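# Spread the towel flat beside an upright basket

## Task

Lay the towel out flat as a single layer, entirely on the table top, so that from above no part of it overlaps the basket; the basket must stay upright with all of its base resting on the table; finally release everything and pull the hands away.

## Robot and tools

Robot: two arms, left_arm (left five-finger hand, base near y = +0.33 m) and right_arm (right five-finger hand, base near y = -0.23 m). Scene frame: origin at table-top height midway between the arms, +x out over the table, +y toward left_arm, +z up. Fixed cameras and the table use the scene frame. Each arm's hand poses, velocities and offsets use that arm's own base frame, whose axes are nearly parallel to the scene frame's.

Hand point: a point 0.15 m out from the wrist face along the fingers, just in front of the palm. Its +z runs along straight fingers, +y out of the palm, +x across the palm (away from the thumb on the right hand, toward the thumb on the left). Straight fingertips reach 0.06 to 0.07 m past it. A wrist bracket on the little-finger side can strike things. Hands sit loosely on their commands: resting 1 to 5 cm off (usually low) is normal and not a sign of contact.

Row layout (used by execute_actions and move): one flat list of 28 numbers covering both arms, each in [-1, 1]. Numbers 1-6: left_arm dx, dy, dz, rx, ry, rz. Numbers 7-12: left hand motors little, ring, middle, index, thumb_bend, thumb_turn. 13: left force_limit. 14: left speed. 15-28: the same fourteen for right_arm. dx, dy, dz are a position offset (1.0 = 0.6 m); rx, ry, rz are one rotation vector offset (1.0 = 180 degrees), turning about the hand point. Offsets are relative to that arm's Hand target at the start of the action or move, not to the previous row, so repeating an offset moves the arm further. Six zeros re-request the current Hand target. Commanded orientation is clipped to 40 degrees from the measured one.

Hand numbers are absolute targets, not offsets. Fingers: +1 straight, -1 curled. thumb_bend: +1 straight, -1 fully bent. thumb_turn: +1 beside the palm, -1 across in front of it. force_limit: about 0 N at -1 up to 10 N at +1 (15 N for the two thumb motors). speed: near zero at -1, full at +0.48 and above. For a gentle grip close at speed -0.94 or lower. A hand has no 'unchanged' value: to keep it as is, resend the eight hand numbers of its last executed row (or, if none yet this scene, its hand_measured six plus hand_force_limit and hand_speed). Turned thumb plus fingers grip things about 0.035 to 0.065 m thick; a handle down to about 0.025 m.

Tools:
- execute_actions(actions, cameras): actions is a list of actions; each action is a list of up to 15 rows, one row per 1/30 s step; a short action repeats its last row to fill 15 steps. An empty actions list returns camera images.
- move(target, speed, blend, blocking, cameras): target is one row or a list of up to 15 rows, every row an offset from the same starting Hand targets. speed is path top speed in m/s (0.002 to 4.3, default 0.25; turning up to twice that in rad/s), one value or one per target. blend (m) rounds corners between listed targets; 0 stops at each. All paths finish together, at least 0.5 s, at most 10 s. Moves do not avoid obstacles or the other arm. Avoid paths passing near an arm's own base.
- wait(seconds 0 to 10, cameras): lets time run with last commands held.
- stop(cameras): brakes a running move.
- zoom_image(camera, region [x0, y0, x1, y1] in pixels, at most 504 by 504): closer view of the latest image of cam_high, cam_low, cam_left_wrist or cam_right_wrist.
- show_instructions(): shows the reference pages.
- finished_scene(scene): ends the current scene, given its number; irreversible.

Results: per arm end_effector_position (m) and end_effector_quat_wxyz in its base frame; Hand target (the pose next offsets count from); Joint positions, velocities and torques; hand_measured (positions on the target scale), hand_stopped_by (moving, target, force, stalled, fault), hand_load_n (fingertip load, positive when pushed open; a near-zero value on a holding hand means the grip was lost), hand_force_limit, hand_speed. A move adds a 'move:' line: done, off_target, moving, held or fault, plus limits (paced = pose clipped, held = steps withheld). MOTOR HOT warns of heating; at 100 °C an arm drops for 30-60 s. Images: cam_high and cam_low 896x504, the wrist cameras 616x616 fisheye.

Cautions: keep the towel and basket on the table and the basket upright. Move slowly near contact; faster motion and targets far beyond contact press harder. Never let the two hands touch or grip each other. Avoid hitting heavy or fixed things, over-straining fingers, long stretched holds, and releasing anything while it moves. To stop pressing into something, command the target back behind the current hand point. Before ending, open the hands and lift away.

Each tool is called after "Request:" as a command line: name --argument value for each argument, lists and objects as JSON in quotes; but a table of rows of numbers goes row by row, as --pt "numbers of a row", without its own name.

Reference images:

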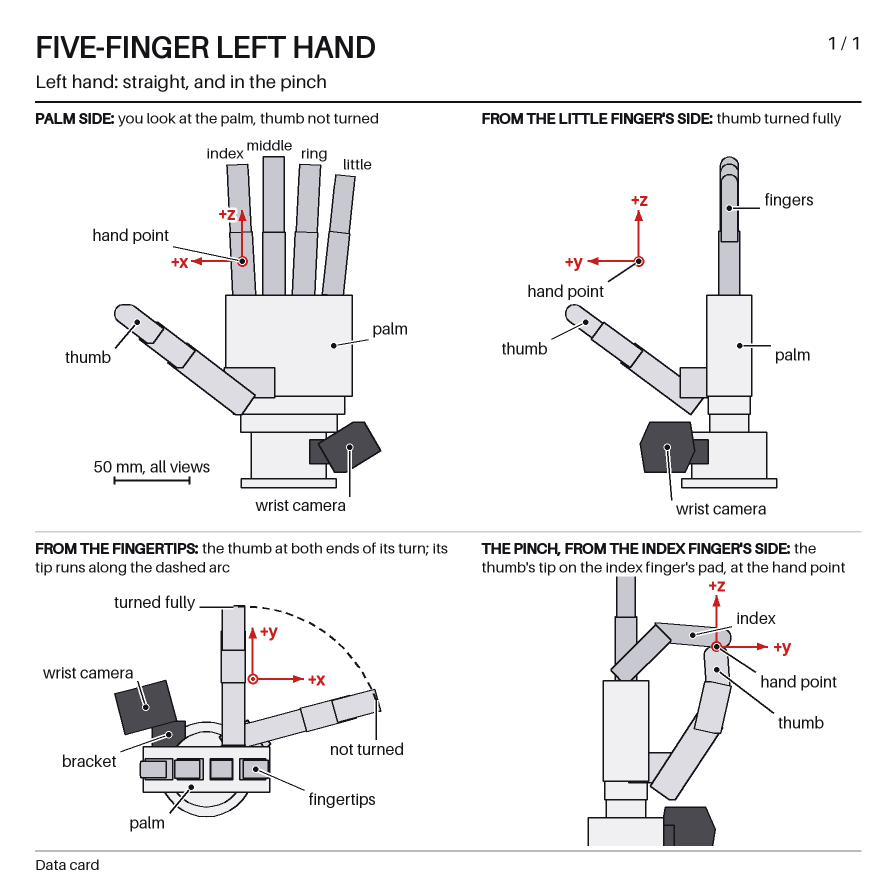

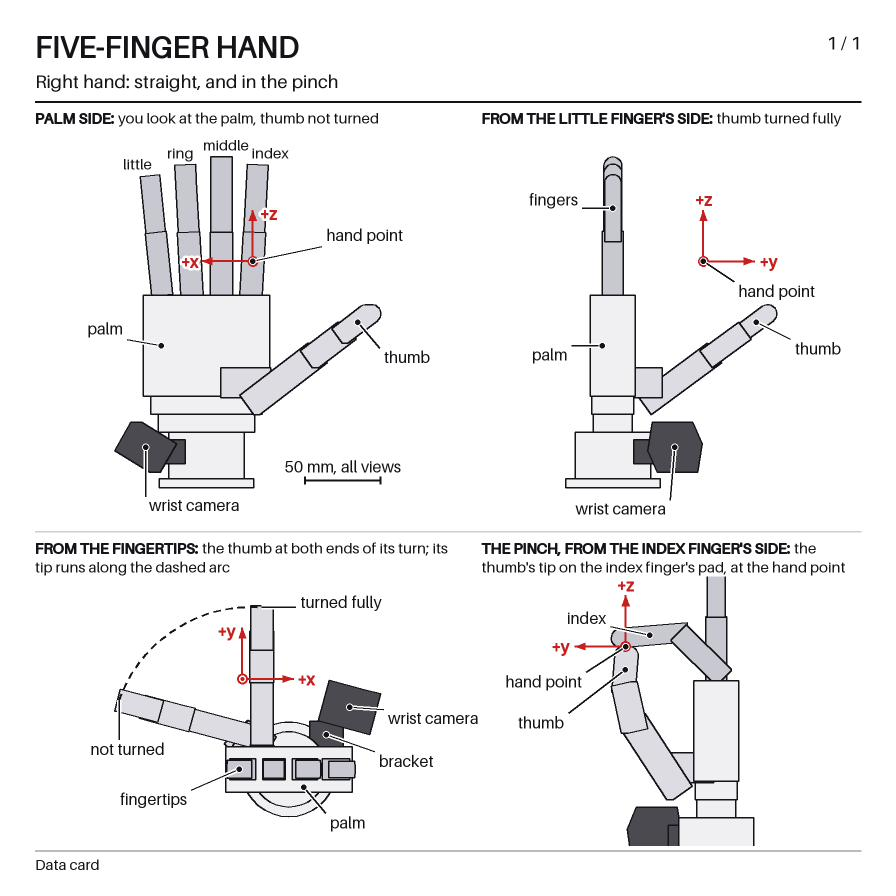

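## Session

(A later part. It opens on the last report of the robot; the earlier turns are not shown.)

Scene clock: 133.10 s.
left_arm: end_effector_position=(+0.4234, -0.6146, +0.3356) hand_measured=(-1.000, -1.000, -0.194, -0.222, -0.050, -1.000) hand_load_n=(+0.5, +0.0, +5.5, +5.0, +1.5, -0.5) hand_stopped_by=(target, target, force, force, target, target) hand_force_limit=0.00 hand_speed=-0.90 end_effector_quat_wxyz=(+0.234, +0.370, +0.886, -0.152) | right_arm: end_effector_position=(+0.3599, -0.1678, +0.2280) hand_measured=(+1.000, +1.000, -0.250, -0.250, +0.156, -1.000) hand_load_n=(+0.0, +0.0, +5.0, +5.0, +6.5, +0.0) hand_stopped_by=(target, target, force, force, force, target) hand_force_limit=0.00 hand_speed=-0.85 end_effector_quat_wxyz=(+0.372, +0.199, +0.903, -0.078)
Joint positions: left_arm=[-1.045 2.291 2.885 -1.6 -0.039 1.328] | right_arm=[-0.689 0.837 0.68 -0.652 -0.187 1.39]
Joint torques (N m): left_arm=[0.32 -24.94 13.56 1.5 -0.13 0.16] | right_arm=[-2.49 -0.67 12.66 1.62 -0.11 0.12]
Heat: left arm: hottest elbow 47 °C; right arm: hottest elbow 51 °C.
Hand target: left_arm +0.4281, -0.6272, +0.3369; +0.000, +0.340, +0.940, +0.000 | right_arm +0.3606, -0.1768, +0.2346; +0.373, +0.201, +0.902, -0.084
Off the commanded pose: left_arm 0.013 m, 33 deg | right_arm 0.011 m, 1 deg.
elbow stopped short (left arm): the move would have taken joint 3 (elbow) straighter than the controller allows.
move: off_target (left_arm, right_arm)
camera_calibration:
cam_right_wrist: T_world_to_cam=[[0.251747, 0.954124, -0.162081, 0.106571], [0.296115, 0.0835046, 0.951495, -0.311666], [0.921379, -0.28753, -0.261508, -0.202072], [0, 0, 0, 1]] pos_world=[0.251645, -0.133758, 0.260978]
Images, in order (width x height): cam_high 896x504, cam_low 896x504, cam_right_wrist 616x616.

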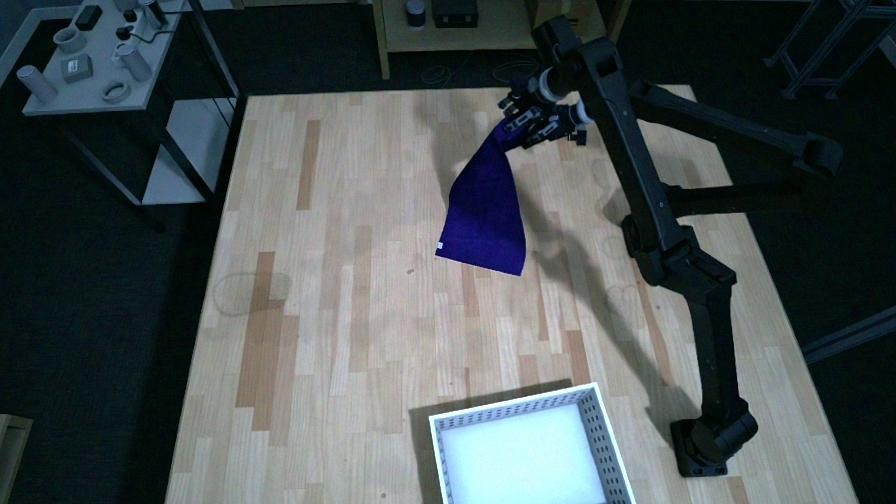

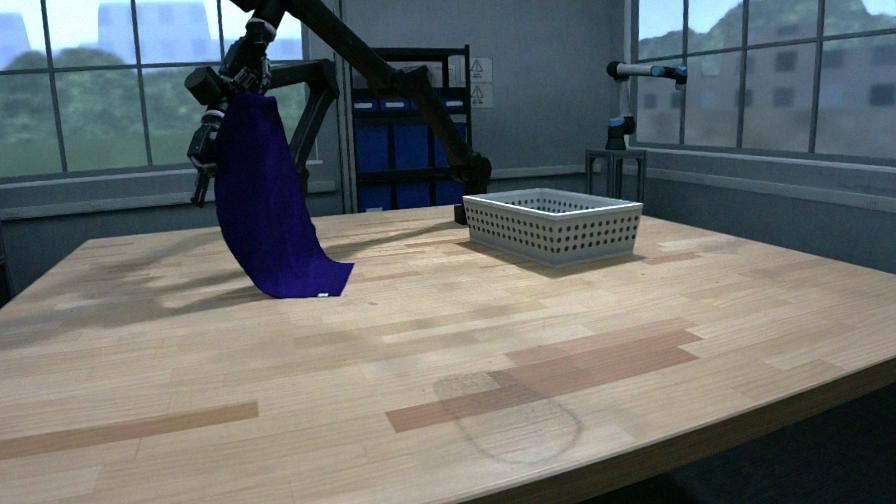

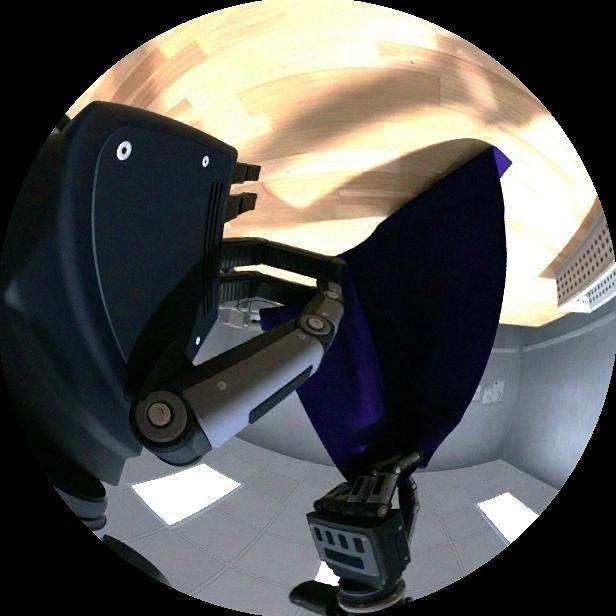

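Request:
move --target '[0.118,0.326,-0.0165,0,0,-0.067,-1,-1,-0.5,-0.5,-0.05,-1,0,-0.9,0.239,0.181,0.174,-0.1577,0.2493,0.6017,1,1,-0.5,-0.5,-0.05,-1,0,-0.85]' --speed 0.15 --cameras '["all"]'

Request:
zoom_image --camera "cam_high" --region '[350, 80, 610, 320]'

Request:
zoom_image --camera "cam_low" --region '[210, 60, 460, 310]'

Scene clock: 145.07 s.
left_arm: end_effector_position=(+0.4959, -0.4427, +0.3114) hand_measured=(-1.000, -1.000, -0.194, -0.222, -0.050, -1.000) hand_load_n=(+0.0, +0.0, +5.0, +5.0, +1.5, -1.0) hand_stopped_by=(target, target, force, force, target, target) hand_force_limit=0.00 hand_speed=-0.90 end_effector_quat_wxyz=(+0.128, +0.448, +0.884, -0.035) | right_arm: end_effector_position=(+0.4946, -0.0700, +0.3339) hand_measured=(+1.000, +1.000, -0.250, -0.250, +0.156, -1.000) hand_load_n=(+0.0, +0.0, +5.5, +5.5, +7.0, +0.5) hand_stopped_by=(target, target, force, force, force, target) hand_force_limit=0.00 hand_speed=-0.85 end_effector_quat_wxyz=(-0.065, +0.693, -0.713, +0.077)
Joint positions: left_arm=[-0.83 2.062 2.444 -1.688 -0.024 1.682] | right_arm=[-0.188 1.717 2.019 -1.673 -0.017 -0.158]
Joint torques (N m): left_arm=[1.67 -26.64 9.77 0.44 -0.28 0.11] | right_arm=[-0.91 -9.41 13.55 0.29 0.24 -0.03]
Heat: left arm: hottest elbow 47 °C; right arm: hottest elbow 51 °C.
Hand target: left_arm +0.4989, -0.4315, +0.3272; +0.000, +0.437, +0.900, +0.000 | right_arm +0.5040, -0.0682, +0.3390; +0.000, +0.707, -0.707, +0.000
Off the commanded pose: left_arm 0.019 m, 15 deg | right_arm 0.011 m, 12 deg.
elbow stopped short (left arm): the move would have taken joint 3 (elbow) straighter than the controller allows.
joint sent to its limit (left arm) — joint 4 (wrist pitch), lower limit. The joint targets are off in orientation, not in position.
joint sent to its limit (right arm) — joint 4 (wrist pitch), lower limit. The joint targets are off in orientation, not in position.
move: off_target (left_arm, right_arm)
camera_calibration:
cam_left_wrist: T_world_to_cam=[[-0.937124, -0.33438, -0.099946, 0.349708], [-0.348191, 0.876343, 0.332845, 0.454348], [-0.0237097, 0.346717, -0.93767, 0.571943], [0, 0, 0, 1]] pos_world=[0.49948, -0.479532, 0.420019]
cam_right_wrist: T_world_to_cam=[[-0.95796, -0.213196, -0.19199, 0.523124], [-0.278746, 0.850047, 0.446902, 0.0459691], [0.0679227, 0.48163, -0.873738, 0.409913], [0, 0, 0, 1]] pos_world=[0.486103, -0.124974, 0.438048]

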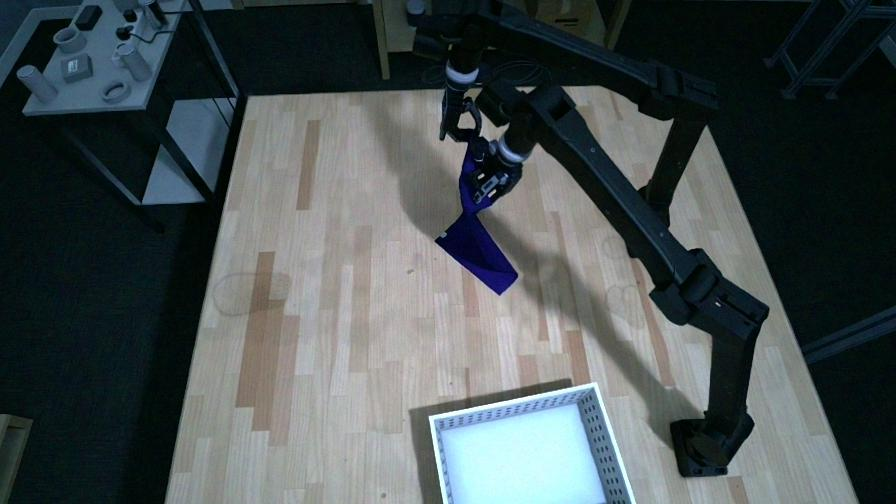

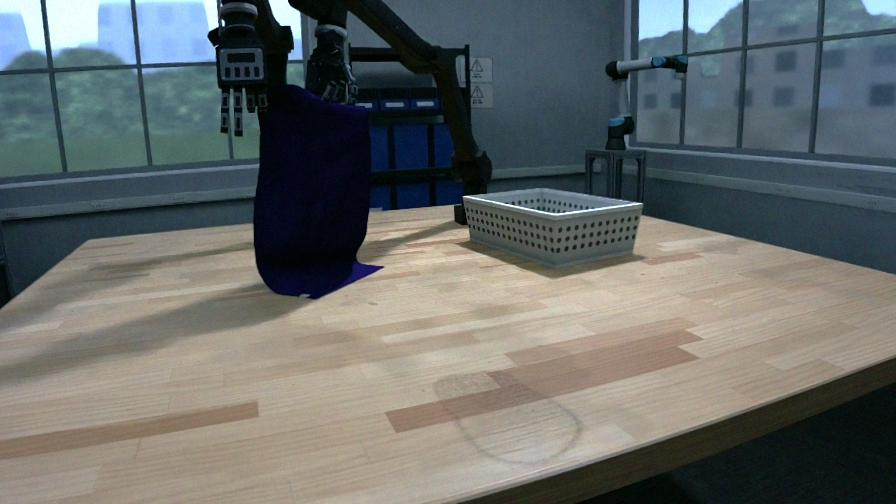

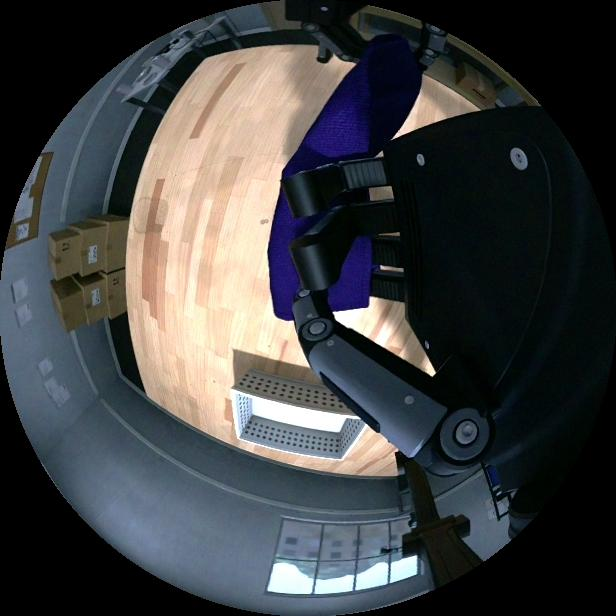

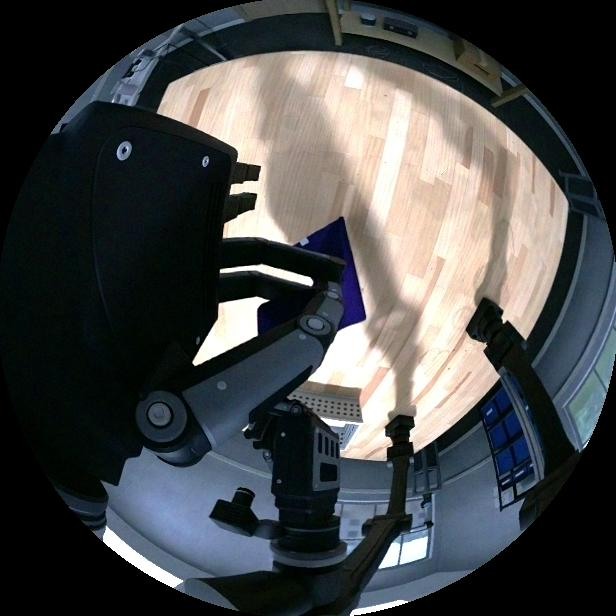

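Scaled by 1.938 from the camera's 896x504 image, which has a finer 1280x720 frame.

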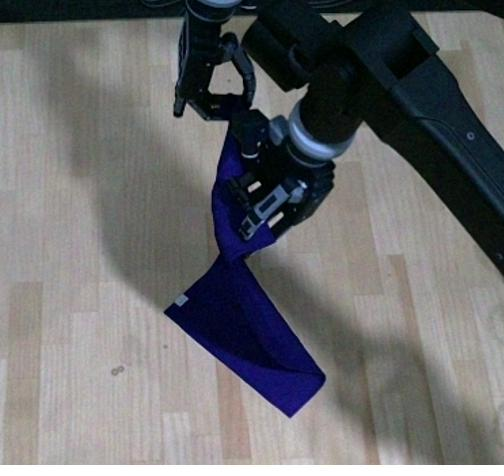

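Scaled by 2.016 from the camera's 896x504 image, which has a finer 1280x720 frame.

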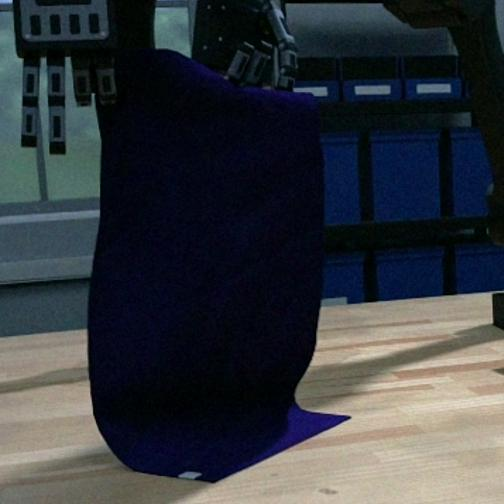

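Request:
move --target '[-0.304,0.089,0.308,0,0,0,-1,-1,-0.5,-0.5,-0.05,-1,0,-0.9,-0.301,0.096,0.29,0,0,0,1,1,-0.5,-0.5,-0.05,-1,0,-0.85]' --speed 0.12 --cameras '["all"]'

Request:
zoom_image --camera "cam_low" --region '[210, 0, 510, 310]'

Scene clock: 153.83 s.
left_arm: end_effector_position=(+0.3227, -0.3818, +0.5068) hand_measured=(-1.000, -1.000, -0.194, -0.222, -0.050, -1.000) hand_load_n=(+0.0, +0.0, +5.5, +5.0, +1.5, -1.0) hand_stopped_by=(target, target, force, force, target, target) hand_force_limit=0.00 hand_speed=-0.90 end_effector_quat_wxyz=(+0.258, +0.450, +0.850, -0.097) | right_arm: end_effector_position=(+0.3267, -0.0147, +0.5130) hand_measured=(+1.000, +1.000, -0.250, -0.250, +0.156, -1.000) hand_load_n=(+0.0, +0.0, +5.0, +5.0, +7.0, +0.0) hand_stopped_by=(target, target, force, force, force, target) hand_force_limit=0.00 hand_speed=-0.85 end_effector_quat_wxyz=(-0.209, +0.664, -0.677, +0.238)
Joint positions: left_arm=[-1.023 1.557 2.226 -1.688 -0.092 1.548] | right_arm=[-0.141 1.166 1.912 -1.673 -0.041 -0.109]
Joint torques (N m): left_arm=[0.38 -16.32 9.07 0.76 -0.22 -0.17] | right_arm=[-0.73 -3.43 8.75 0.95 -0.03 0.07]
Heat: left arm: hottest elbow 48 °C; right arm: hottest elbow 50 °C.
Hand target: left_arm +0.3166, -0.3781, +0.5119; +0.000, +0.437, +0.900, +0.000 | right_arm +0.3233, -0.0106, +0.5129; +0.000, +0.707, -0.707, +0.000
Off the commanded pose: left_arm 0.009 m, 32 deg | right_arm 0.005 m, 37 deg.
joint sent to its limit (left arm) — joint 4 (wrist pitch), lower limit. The joint targets are off in orientation, not in position.
joint sent to its limit (right arm) — joint 4 (wrist pitch), lower limit. The joint targets are off in orientation, not in position.
move: off_target (left_arm, right_arm)
camera_calibration:
cam_left_wrist: T_world_to_cam=[[-0.923703, -0.329543, -0.195383, 0.273164], [-0.34662, 0.936096, 0.0598305, 0.436326], [0.163181, 0.122989, -0.9789, 0.605245], [0, 0, 0, 1]] pos_world=[0.304797, -0.392863, 0.619741]
cam_right_wrist: T_world_to_cam=[[-0.782659, -0.23463, -0.576536, 0.548155], [-0.446085, 0.857407, 0.256635, 0.0244702], [0.434112, 0.458041, -0.775722, 0.380947], [0, 0, 0, 1]] pos_world=[0.274561, -0.066857, 0.605261]

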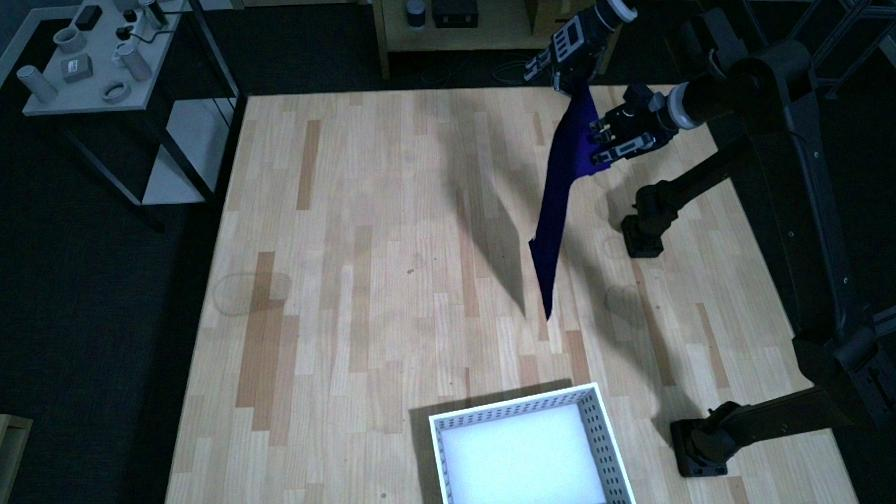

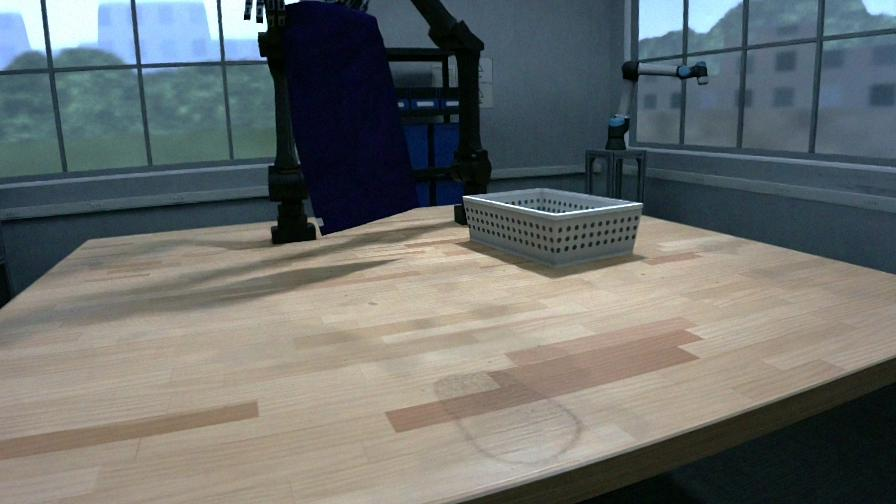

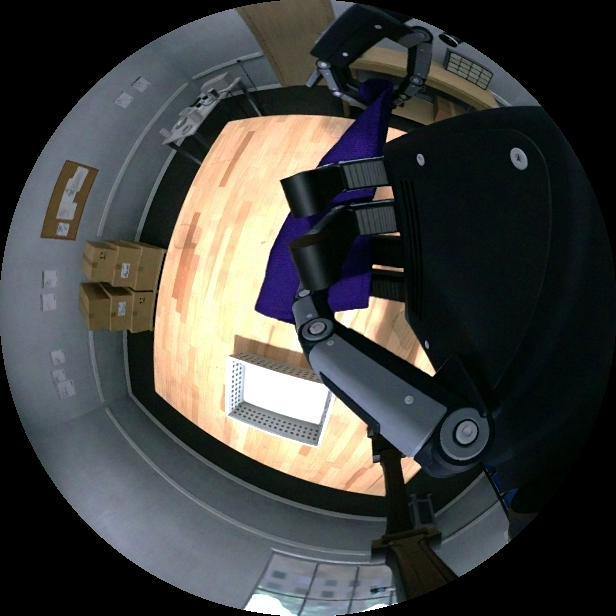

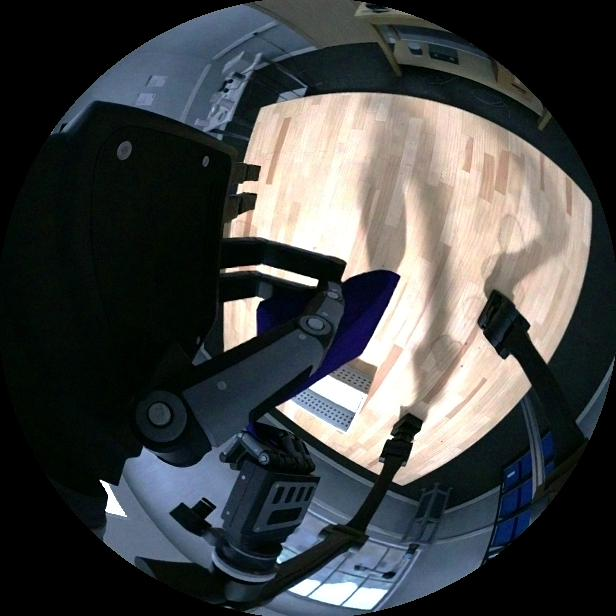

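Scaled by 1.626 from the camera's 896x504 image, which has a finer 1280x720 frame.

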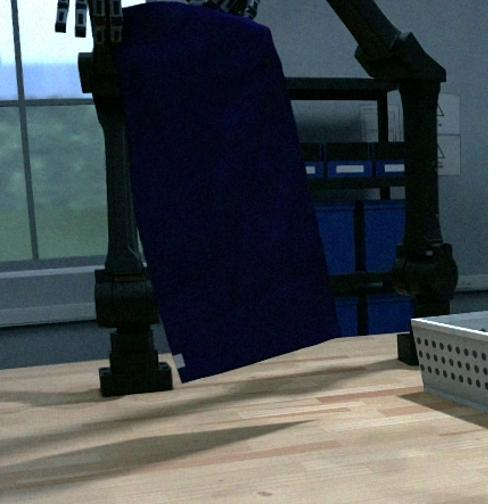

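Request:
move --pt "-0.125 -0.005 0 0 0 0 -1 -1 -0.5 -0.5 -0.05 -1 0 -0.9 -0.125 -0.002 0 0 0 0 -1 -1 -0.5 -0.5 -0.05 -1 0 -0.85" --pt "-0.125 -0.005 -0.108 0 0 0 -1 -1 -0.5 -0.5 -0.05 -1 0 -0.9 -0.125 -0.002 -0.1 0 0 0 -1 -1 -0.5 -0.5 -0.05 -1 0 -0.85" --speed 0.08 --cameras '["all"]'

Request:
zoom_image --camera "cam_low" --region '[210, 0, 510, 310]'

Request:
zoom_image --camera "cam_high" --region '[480, 60, 740, 360]'

Scene clock: 165.93 s.
left_arm: end_effector_position=(+0.2416, -0.3844, +0.4471) hand_measured=(-1.000, -1.000, -0.194, -0.222, -0.050, -1.000) hand_load_n=(+0.0, +0.0, +5.0, +5.0, +1.5, -1.0) hand_stopped_by=(target, target, force, force, target, target) hand_force_limit=0.00 hand_speed=-0.90 end_effector_quat_wxyz=(+0.178, +0.448, +0.870, -0.102) | right_arm: end_effector_position=(+0.2556, -0.0104, +0.4525) hand_measured=(-1.000, -1.000, -0.250, -0.250, +0.156, -1.000) hand_load_n=(+0.0, +0.0, +5.5, +5.0, +7.0, +0.0) hand_stopped_by=(target, target, force, force, force, target) hand_force_limit=0.00 hand_speed=-0.85 end_effector_quat_wxyz=(-0.177, +0.678, -0.683, +0.207)
Joint positions: left_arm=[-1.153 1.472 2 -1.689 -0.063 1.381] | right_arm=[-0.156 0.975 1.626 -1.673 -0.039 -0.138]
Joint torques (N m): left_arm=[1.08 -14.33 9.59 0.62 0.01 -0.17] | right_arm=[-0.97 -1.32 8.65 0.77 0.16 0.02]
Heat: left arm: hottest elbow 47 °C; right arm: hottest elbow 48 °C.
Hand target: left_arm +0.2416, -0.3811, +0.4472; +0.000, +0.437, +0.900, +0.000 | right_arm +0.2484, -0.0118, +0.4529; +0.000, +0.707, -0.707, +0.000
Off the commanded pose: left_arm 0.003 m, 24 deg | right_arm 0.007 m, 32 deg.
joint sent to its limit (left arm) — joint 4 (wrist pitch), lower limit. The joint targets are off in orientation, not in position.
joint sent to its limit (right arm) — joint 4 (wrist pitch), lower limit. The joint targets are off in orientation, not in position.
move: off_target (left_arm, right_arm); limits=paced
camera_calibration:
cam_left_wrist: T_world_to_cam=[[-0.94281, -0.324523, -0.0761226, 0.138981], [-0.333019, 0.926925, 0.17294, 0.356782], [0.0144369, 0.1884, -0.981986, 0.622761], [0, 0, 0, 1]] pos_world=[0.240857, -0.402935, 0.560421]
cam_right_wrist: T_world_to_cam=[[-0.831398, -0.24398, -0.499251, 0.436119], [-0.427856, 0.854354, 0.294989, -0.0173305], [0.354566, 0.45886, -0.814697, 0.400921], [0, 0, 0, 1]] pos_world=[0.21302, -0.062756, 0.549473]

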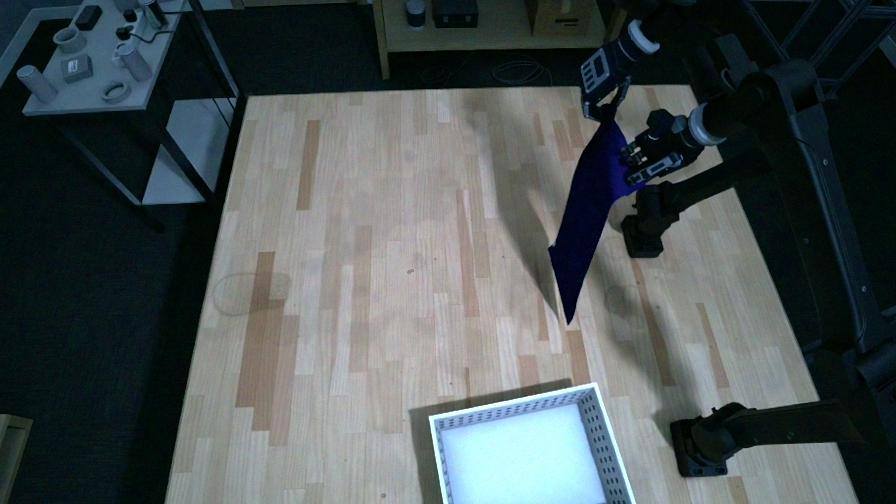

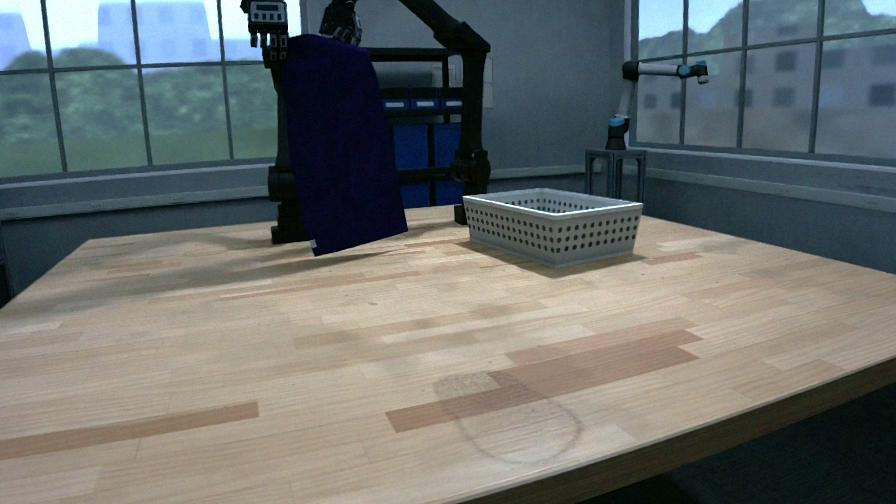

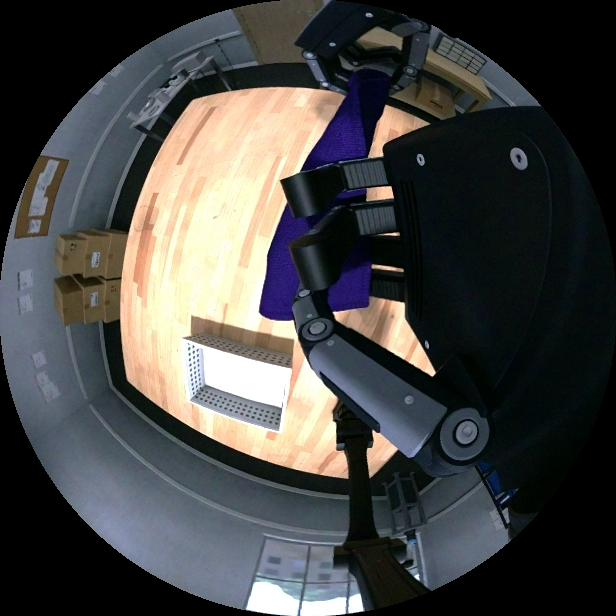

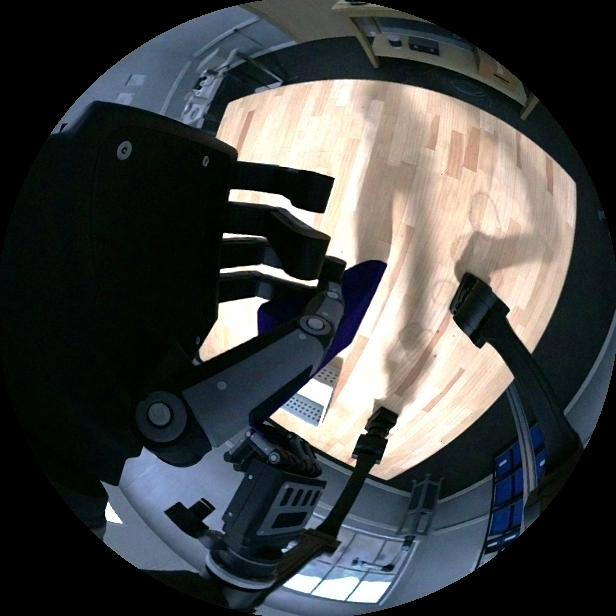

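Scaled by 1.626 from the camera's 896x504 image, which has a finer 1280x720 frame.

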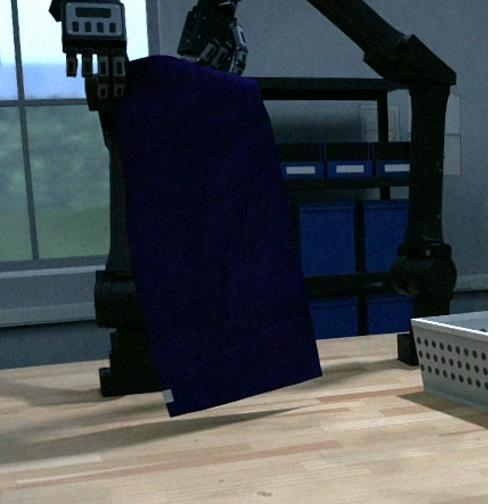

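Scaled by 1.680 from the camera's 896x504 image, which has a finer 1280x720 frame.

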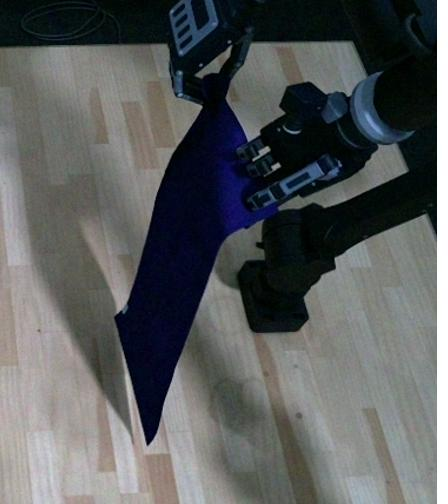

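Request:
move --target '[0,0,-0.008,0,0,0,-1,-1,-0.5,-0.5,-0.05,-1,0,-0.9,0,0,0.033,0,0,0,-1,-1,-0.5,-0.5,-0.05,-1,0,-0.85]' --speed 0.08 --cameras '["cam_high","cam_low"]'

Request:
zoom_image --camera "cam_low" --region '[210, 0, 510, 310]'

Request:
zoom_image --camera "cam_high" --region '[480, 60, 740, 360]'

Scene clock: 171.10 s.
left_arm: end_effector_position=(+0.2409, -0.3841, +0.4437) hand_measured=(-1.000, -1.000, -0.194, -0.222, -0.050, -1.000) hand_load_n=(+0.0, -0.5, +5.0, +4.5, +1.5, -0.5) hand_stopped_by=(target, target, force, force, target, target) hand_force_limit=0.00 hand_speed=-0.90 end_effector_quat_wxyz=(+0.174, +0.448, +0.871, -0.101) | right_arm: end_effector_position=(+0.2552, -0.0103, +0.4529) hand_measured=(-1.000, -1.000, -0.250, -0.250, +0.156, -1.000) hand_load_n=(+0.0, +0.0, +5.0, +5.0, +7.0, +0.0) hand_stopped_by=(target, target, force, force, force, target) hand_force_limit=0.00 hand_speed=-0.85 end_effector_quat_wxyz=(-0.177, +0.678, -0.683, +0.207)
Joint positions: left_arm=[-1.153 1.472 1.992 -1.689 -0.06 1.38] | right_arm=[-0.156 0.973 1.626 -1.673 -0.039 -0.138]
Joint torques (N m): left_arm=[1.08 -14.33 9.43 0.58 0.01 -0.19] | right_arm=[-2.02 -1.9 12.56 0.83 0.04 0.04]
Heat: left arm: hottest elbow 47 °C; right arm: hottest elbow 47 °C.
Hand target: left_arm +0.2415, -0.3811, +0.4423; +0.000, +0.437, +0.900, +0.000 | right_arm +0.2484, -0.0118, +0.4727; +0.000, +0.707, -0.707, -0.001
Off the commanded pose: left_arm 0.003 m, 23 deg | right_arm 0.021 m, 32 deg.
joint sent to its limit (left arm) — joint 4 (wrist pitch), lower limit. The joint targets are off in orientation, not in position.
joint sent to its limit (right arm) — joint 4 (wrist pitch), lower limit. The joint targets are off in orientation, not in position.
move: off_target (left_arm, right_arm)
Images, in order (width x height): cam_high 896x504, cam_low 896x504.

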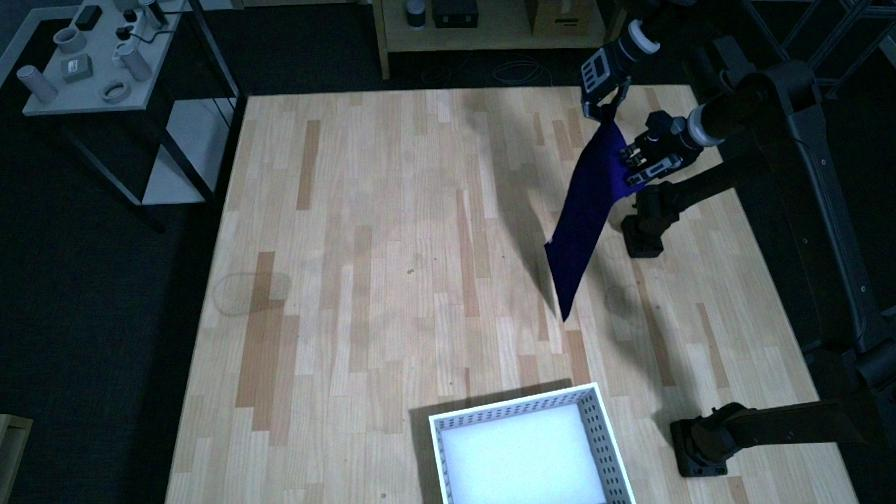

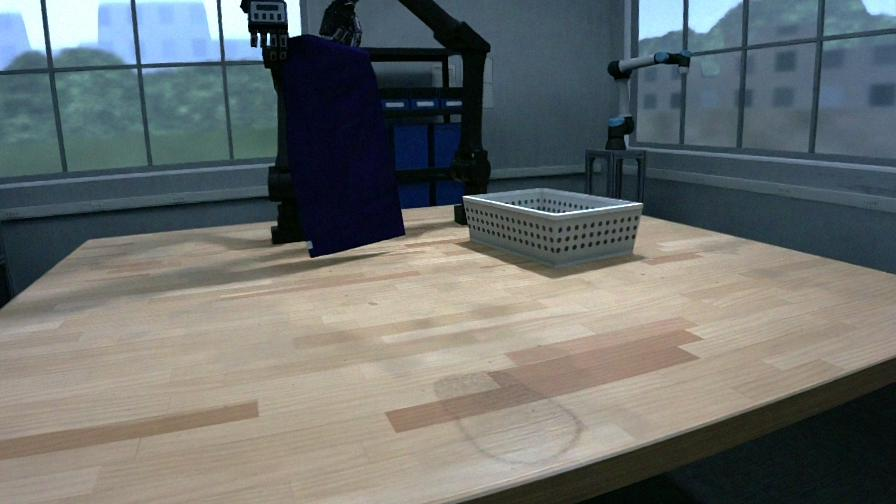

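Scaled by 1.626 from the camera's 896x504 image, which has a finer 1280x720 frame.

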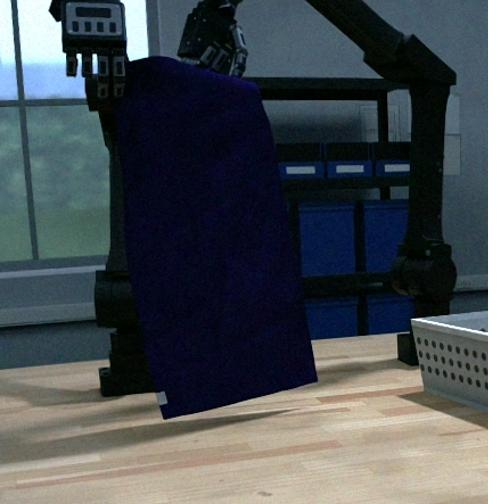

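Scaled by 1.680 from the camera's 896x504 image, which has a finer 1280x720 frame.

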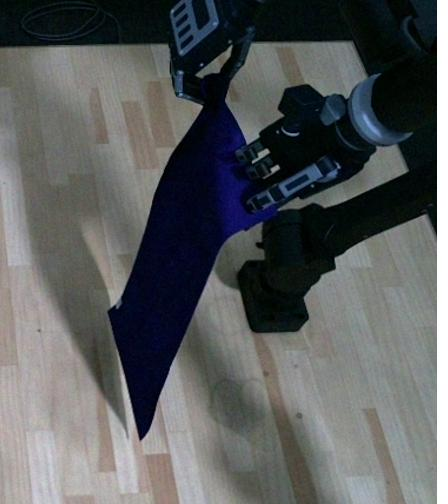

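Request:
move --pt "0.02 0 -0.085 0 0 0 -1 -1 -0.5 -0.5 -0.05 -1 0 -0.9 0.02 0 -0.09 0 0 0 -1 -1 -0.5 -0.5 -0.05 -1 0 -0.85" --pt "0.355 0.04 -0.39 0 0 0 -1 -1 -0.5 -0.5 -0.05 -1 0 -0.9 0.34 0.035 -0.415 0 0 0 -1 -1 -0.5 -0.5 -0.05 -1 0 -0.85" --speed 0.1 --blend 0.02 --cameras '["all"]'

Request:
zoom_image --camera "cam_low" --region '[210, 0, 510, 310]'

Request:
zoom_image --camera "cam_high" --region '[430, 60, 690, 360]'

Scene clock: 178.70 s.
left_arm: end_effector_position=(+0.4373, -0.3554, +0.2083) hand_measured=(-1.000, -1.000, -0.194, -0.222, -0.050, -1.000) hand_load_n=(+0.0, +0.0, +5.0, +5.0, +1.5, -1.0) hand_stopped_by=(target, target, force, force, target, target) hand_force_limit=0.00 hand_speed=-0.90 end_effector_quat_wxyz=(-0.008, +0.441, +0.897, +0.002) | right_arm: end_effector_position=(+0.4355, +0.0094, +0.2188) hand_measured=(-1.000, -1.000, -0.250, -0.250, +0.156, -1.000) hand_load_n=(+0.0, +0.0, +5.0, +5.5, +6.5, +0.0) hand_stopped_by=(target, target, force, force, force, target) hand_force_limit=0.00 hand_speed=-0.85 end_effector_quat_wxyz=(+0.008, +0.704, -0.710, -0.016)
Joint positions: left_arm=[-0.794 1.892 1.912 -1.607 0.002 1.691] | right_arm=[-0.047 1.661 1.616 -1.56 -0.009 -0.038]
Joint torques (N m): left_arm=[2.02 -19.78 13.98 0.25 -0.14 0.03] | right_arm=[-1.2 -9 13.24 0.57 0.43 0.05]
Heat: left arm: hottest elbow 47 °C; right arm: hottest elbow 47 °C.
Hand target: left_arm +0.4547, -0.3572, +0.2084; +0.000, +0.437, +0.900, +0.000 | right_arm +0.4524, +0.0092, +0.2237; +0.000, +0.707, -0.707, -0.001
Off the commanded pose: left_arm 0.017 m, 1 deg | right_arm 0.018 m, 2 deg.
move: off_target (left_arm, right_arm)
camera_calibration:
cam_left_wrist: T_world_to_cam=[[-0.935898, -0.350527, 0.0350236, 0.279292], [-0.273453, 0.785572, 0.555067, 0.280442], [-0.222079, 0.509909, -0.831068, 0.566294], [0, 0, 0, 1]] pos_world=[0.463838, -0.411167, 0.305183]
cam_right_wrist: T_world_to_cam=[[-0.972615, -0.230682, 0.0283867, 0.419649], [-0.181765, 0.831052, 0.525657, -0.045817], [-0.14485, 0.506102, -0.850223, 0.362512], [0, 0, 0, 1]] pos_world=[0.452339, -0.0485861, 0.320388]

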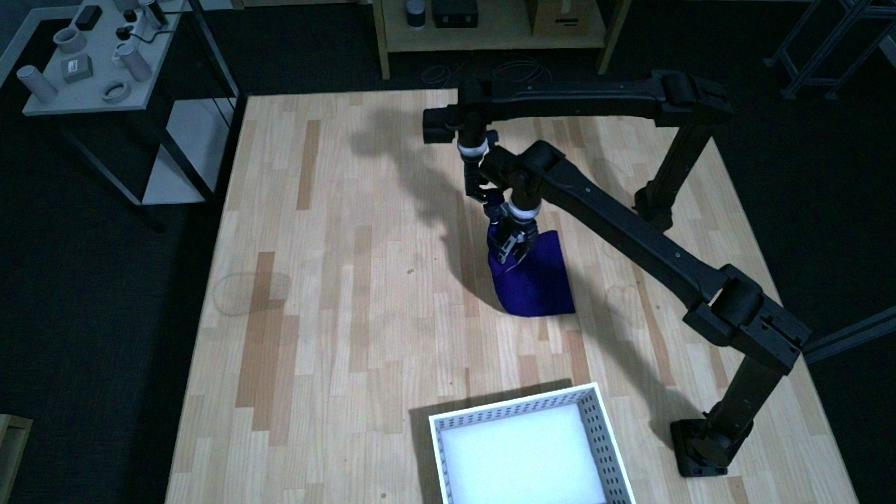

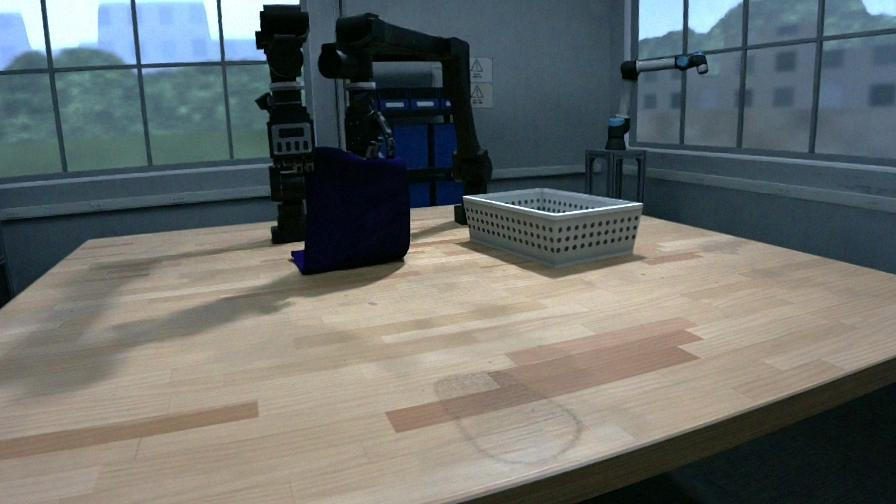

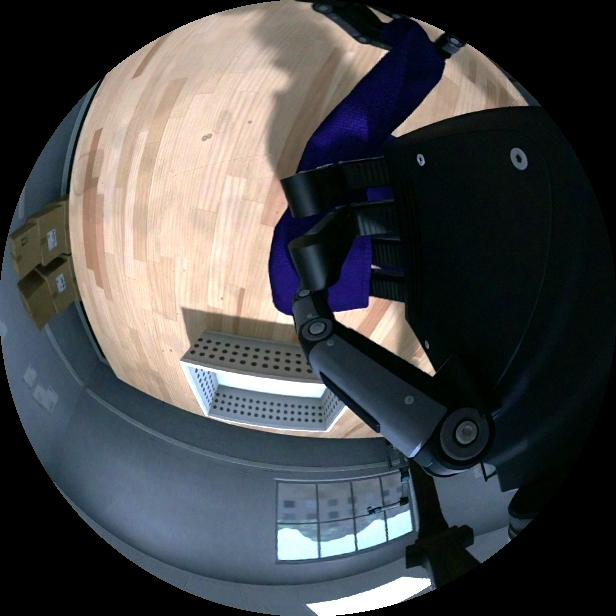

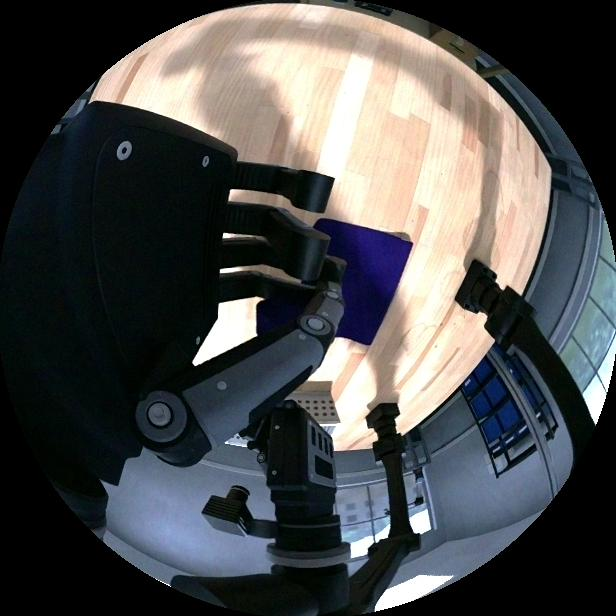

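Scaled by 1.626 from the camera's 896x504 image, which has a finer 1280x720 frame.

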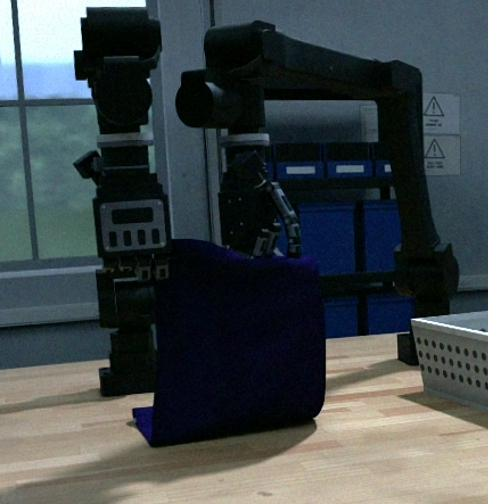

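Scaled by 1.680 from the camera's 896x504 image, which has a finer 1280x720 frame.

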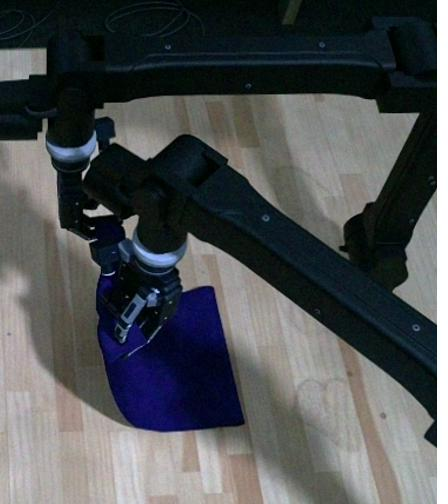

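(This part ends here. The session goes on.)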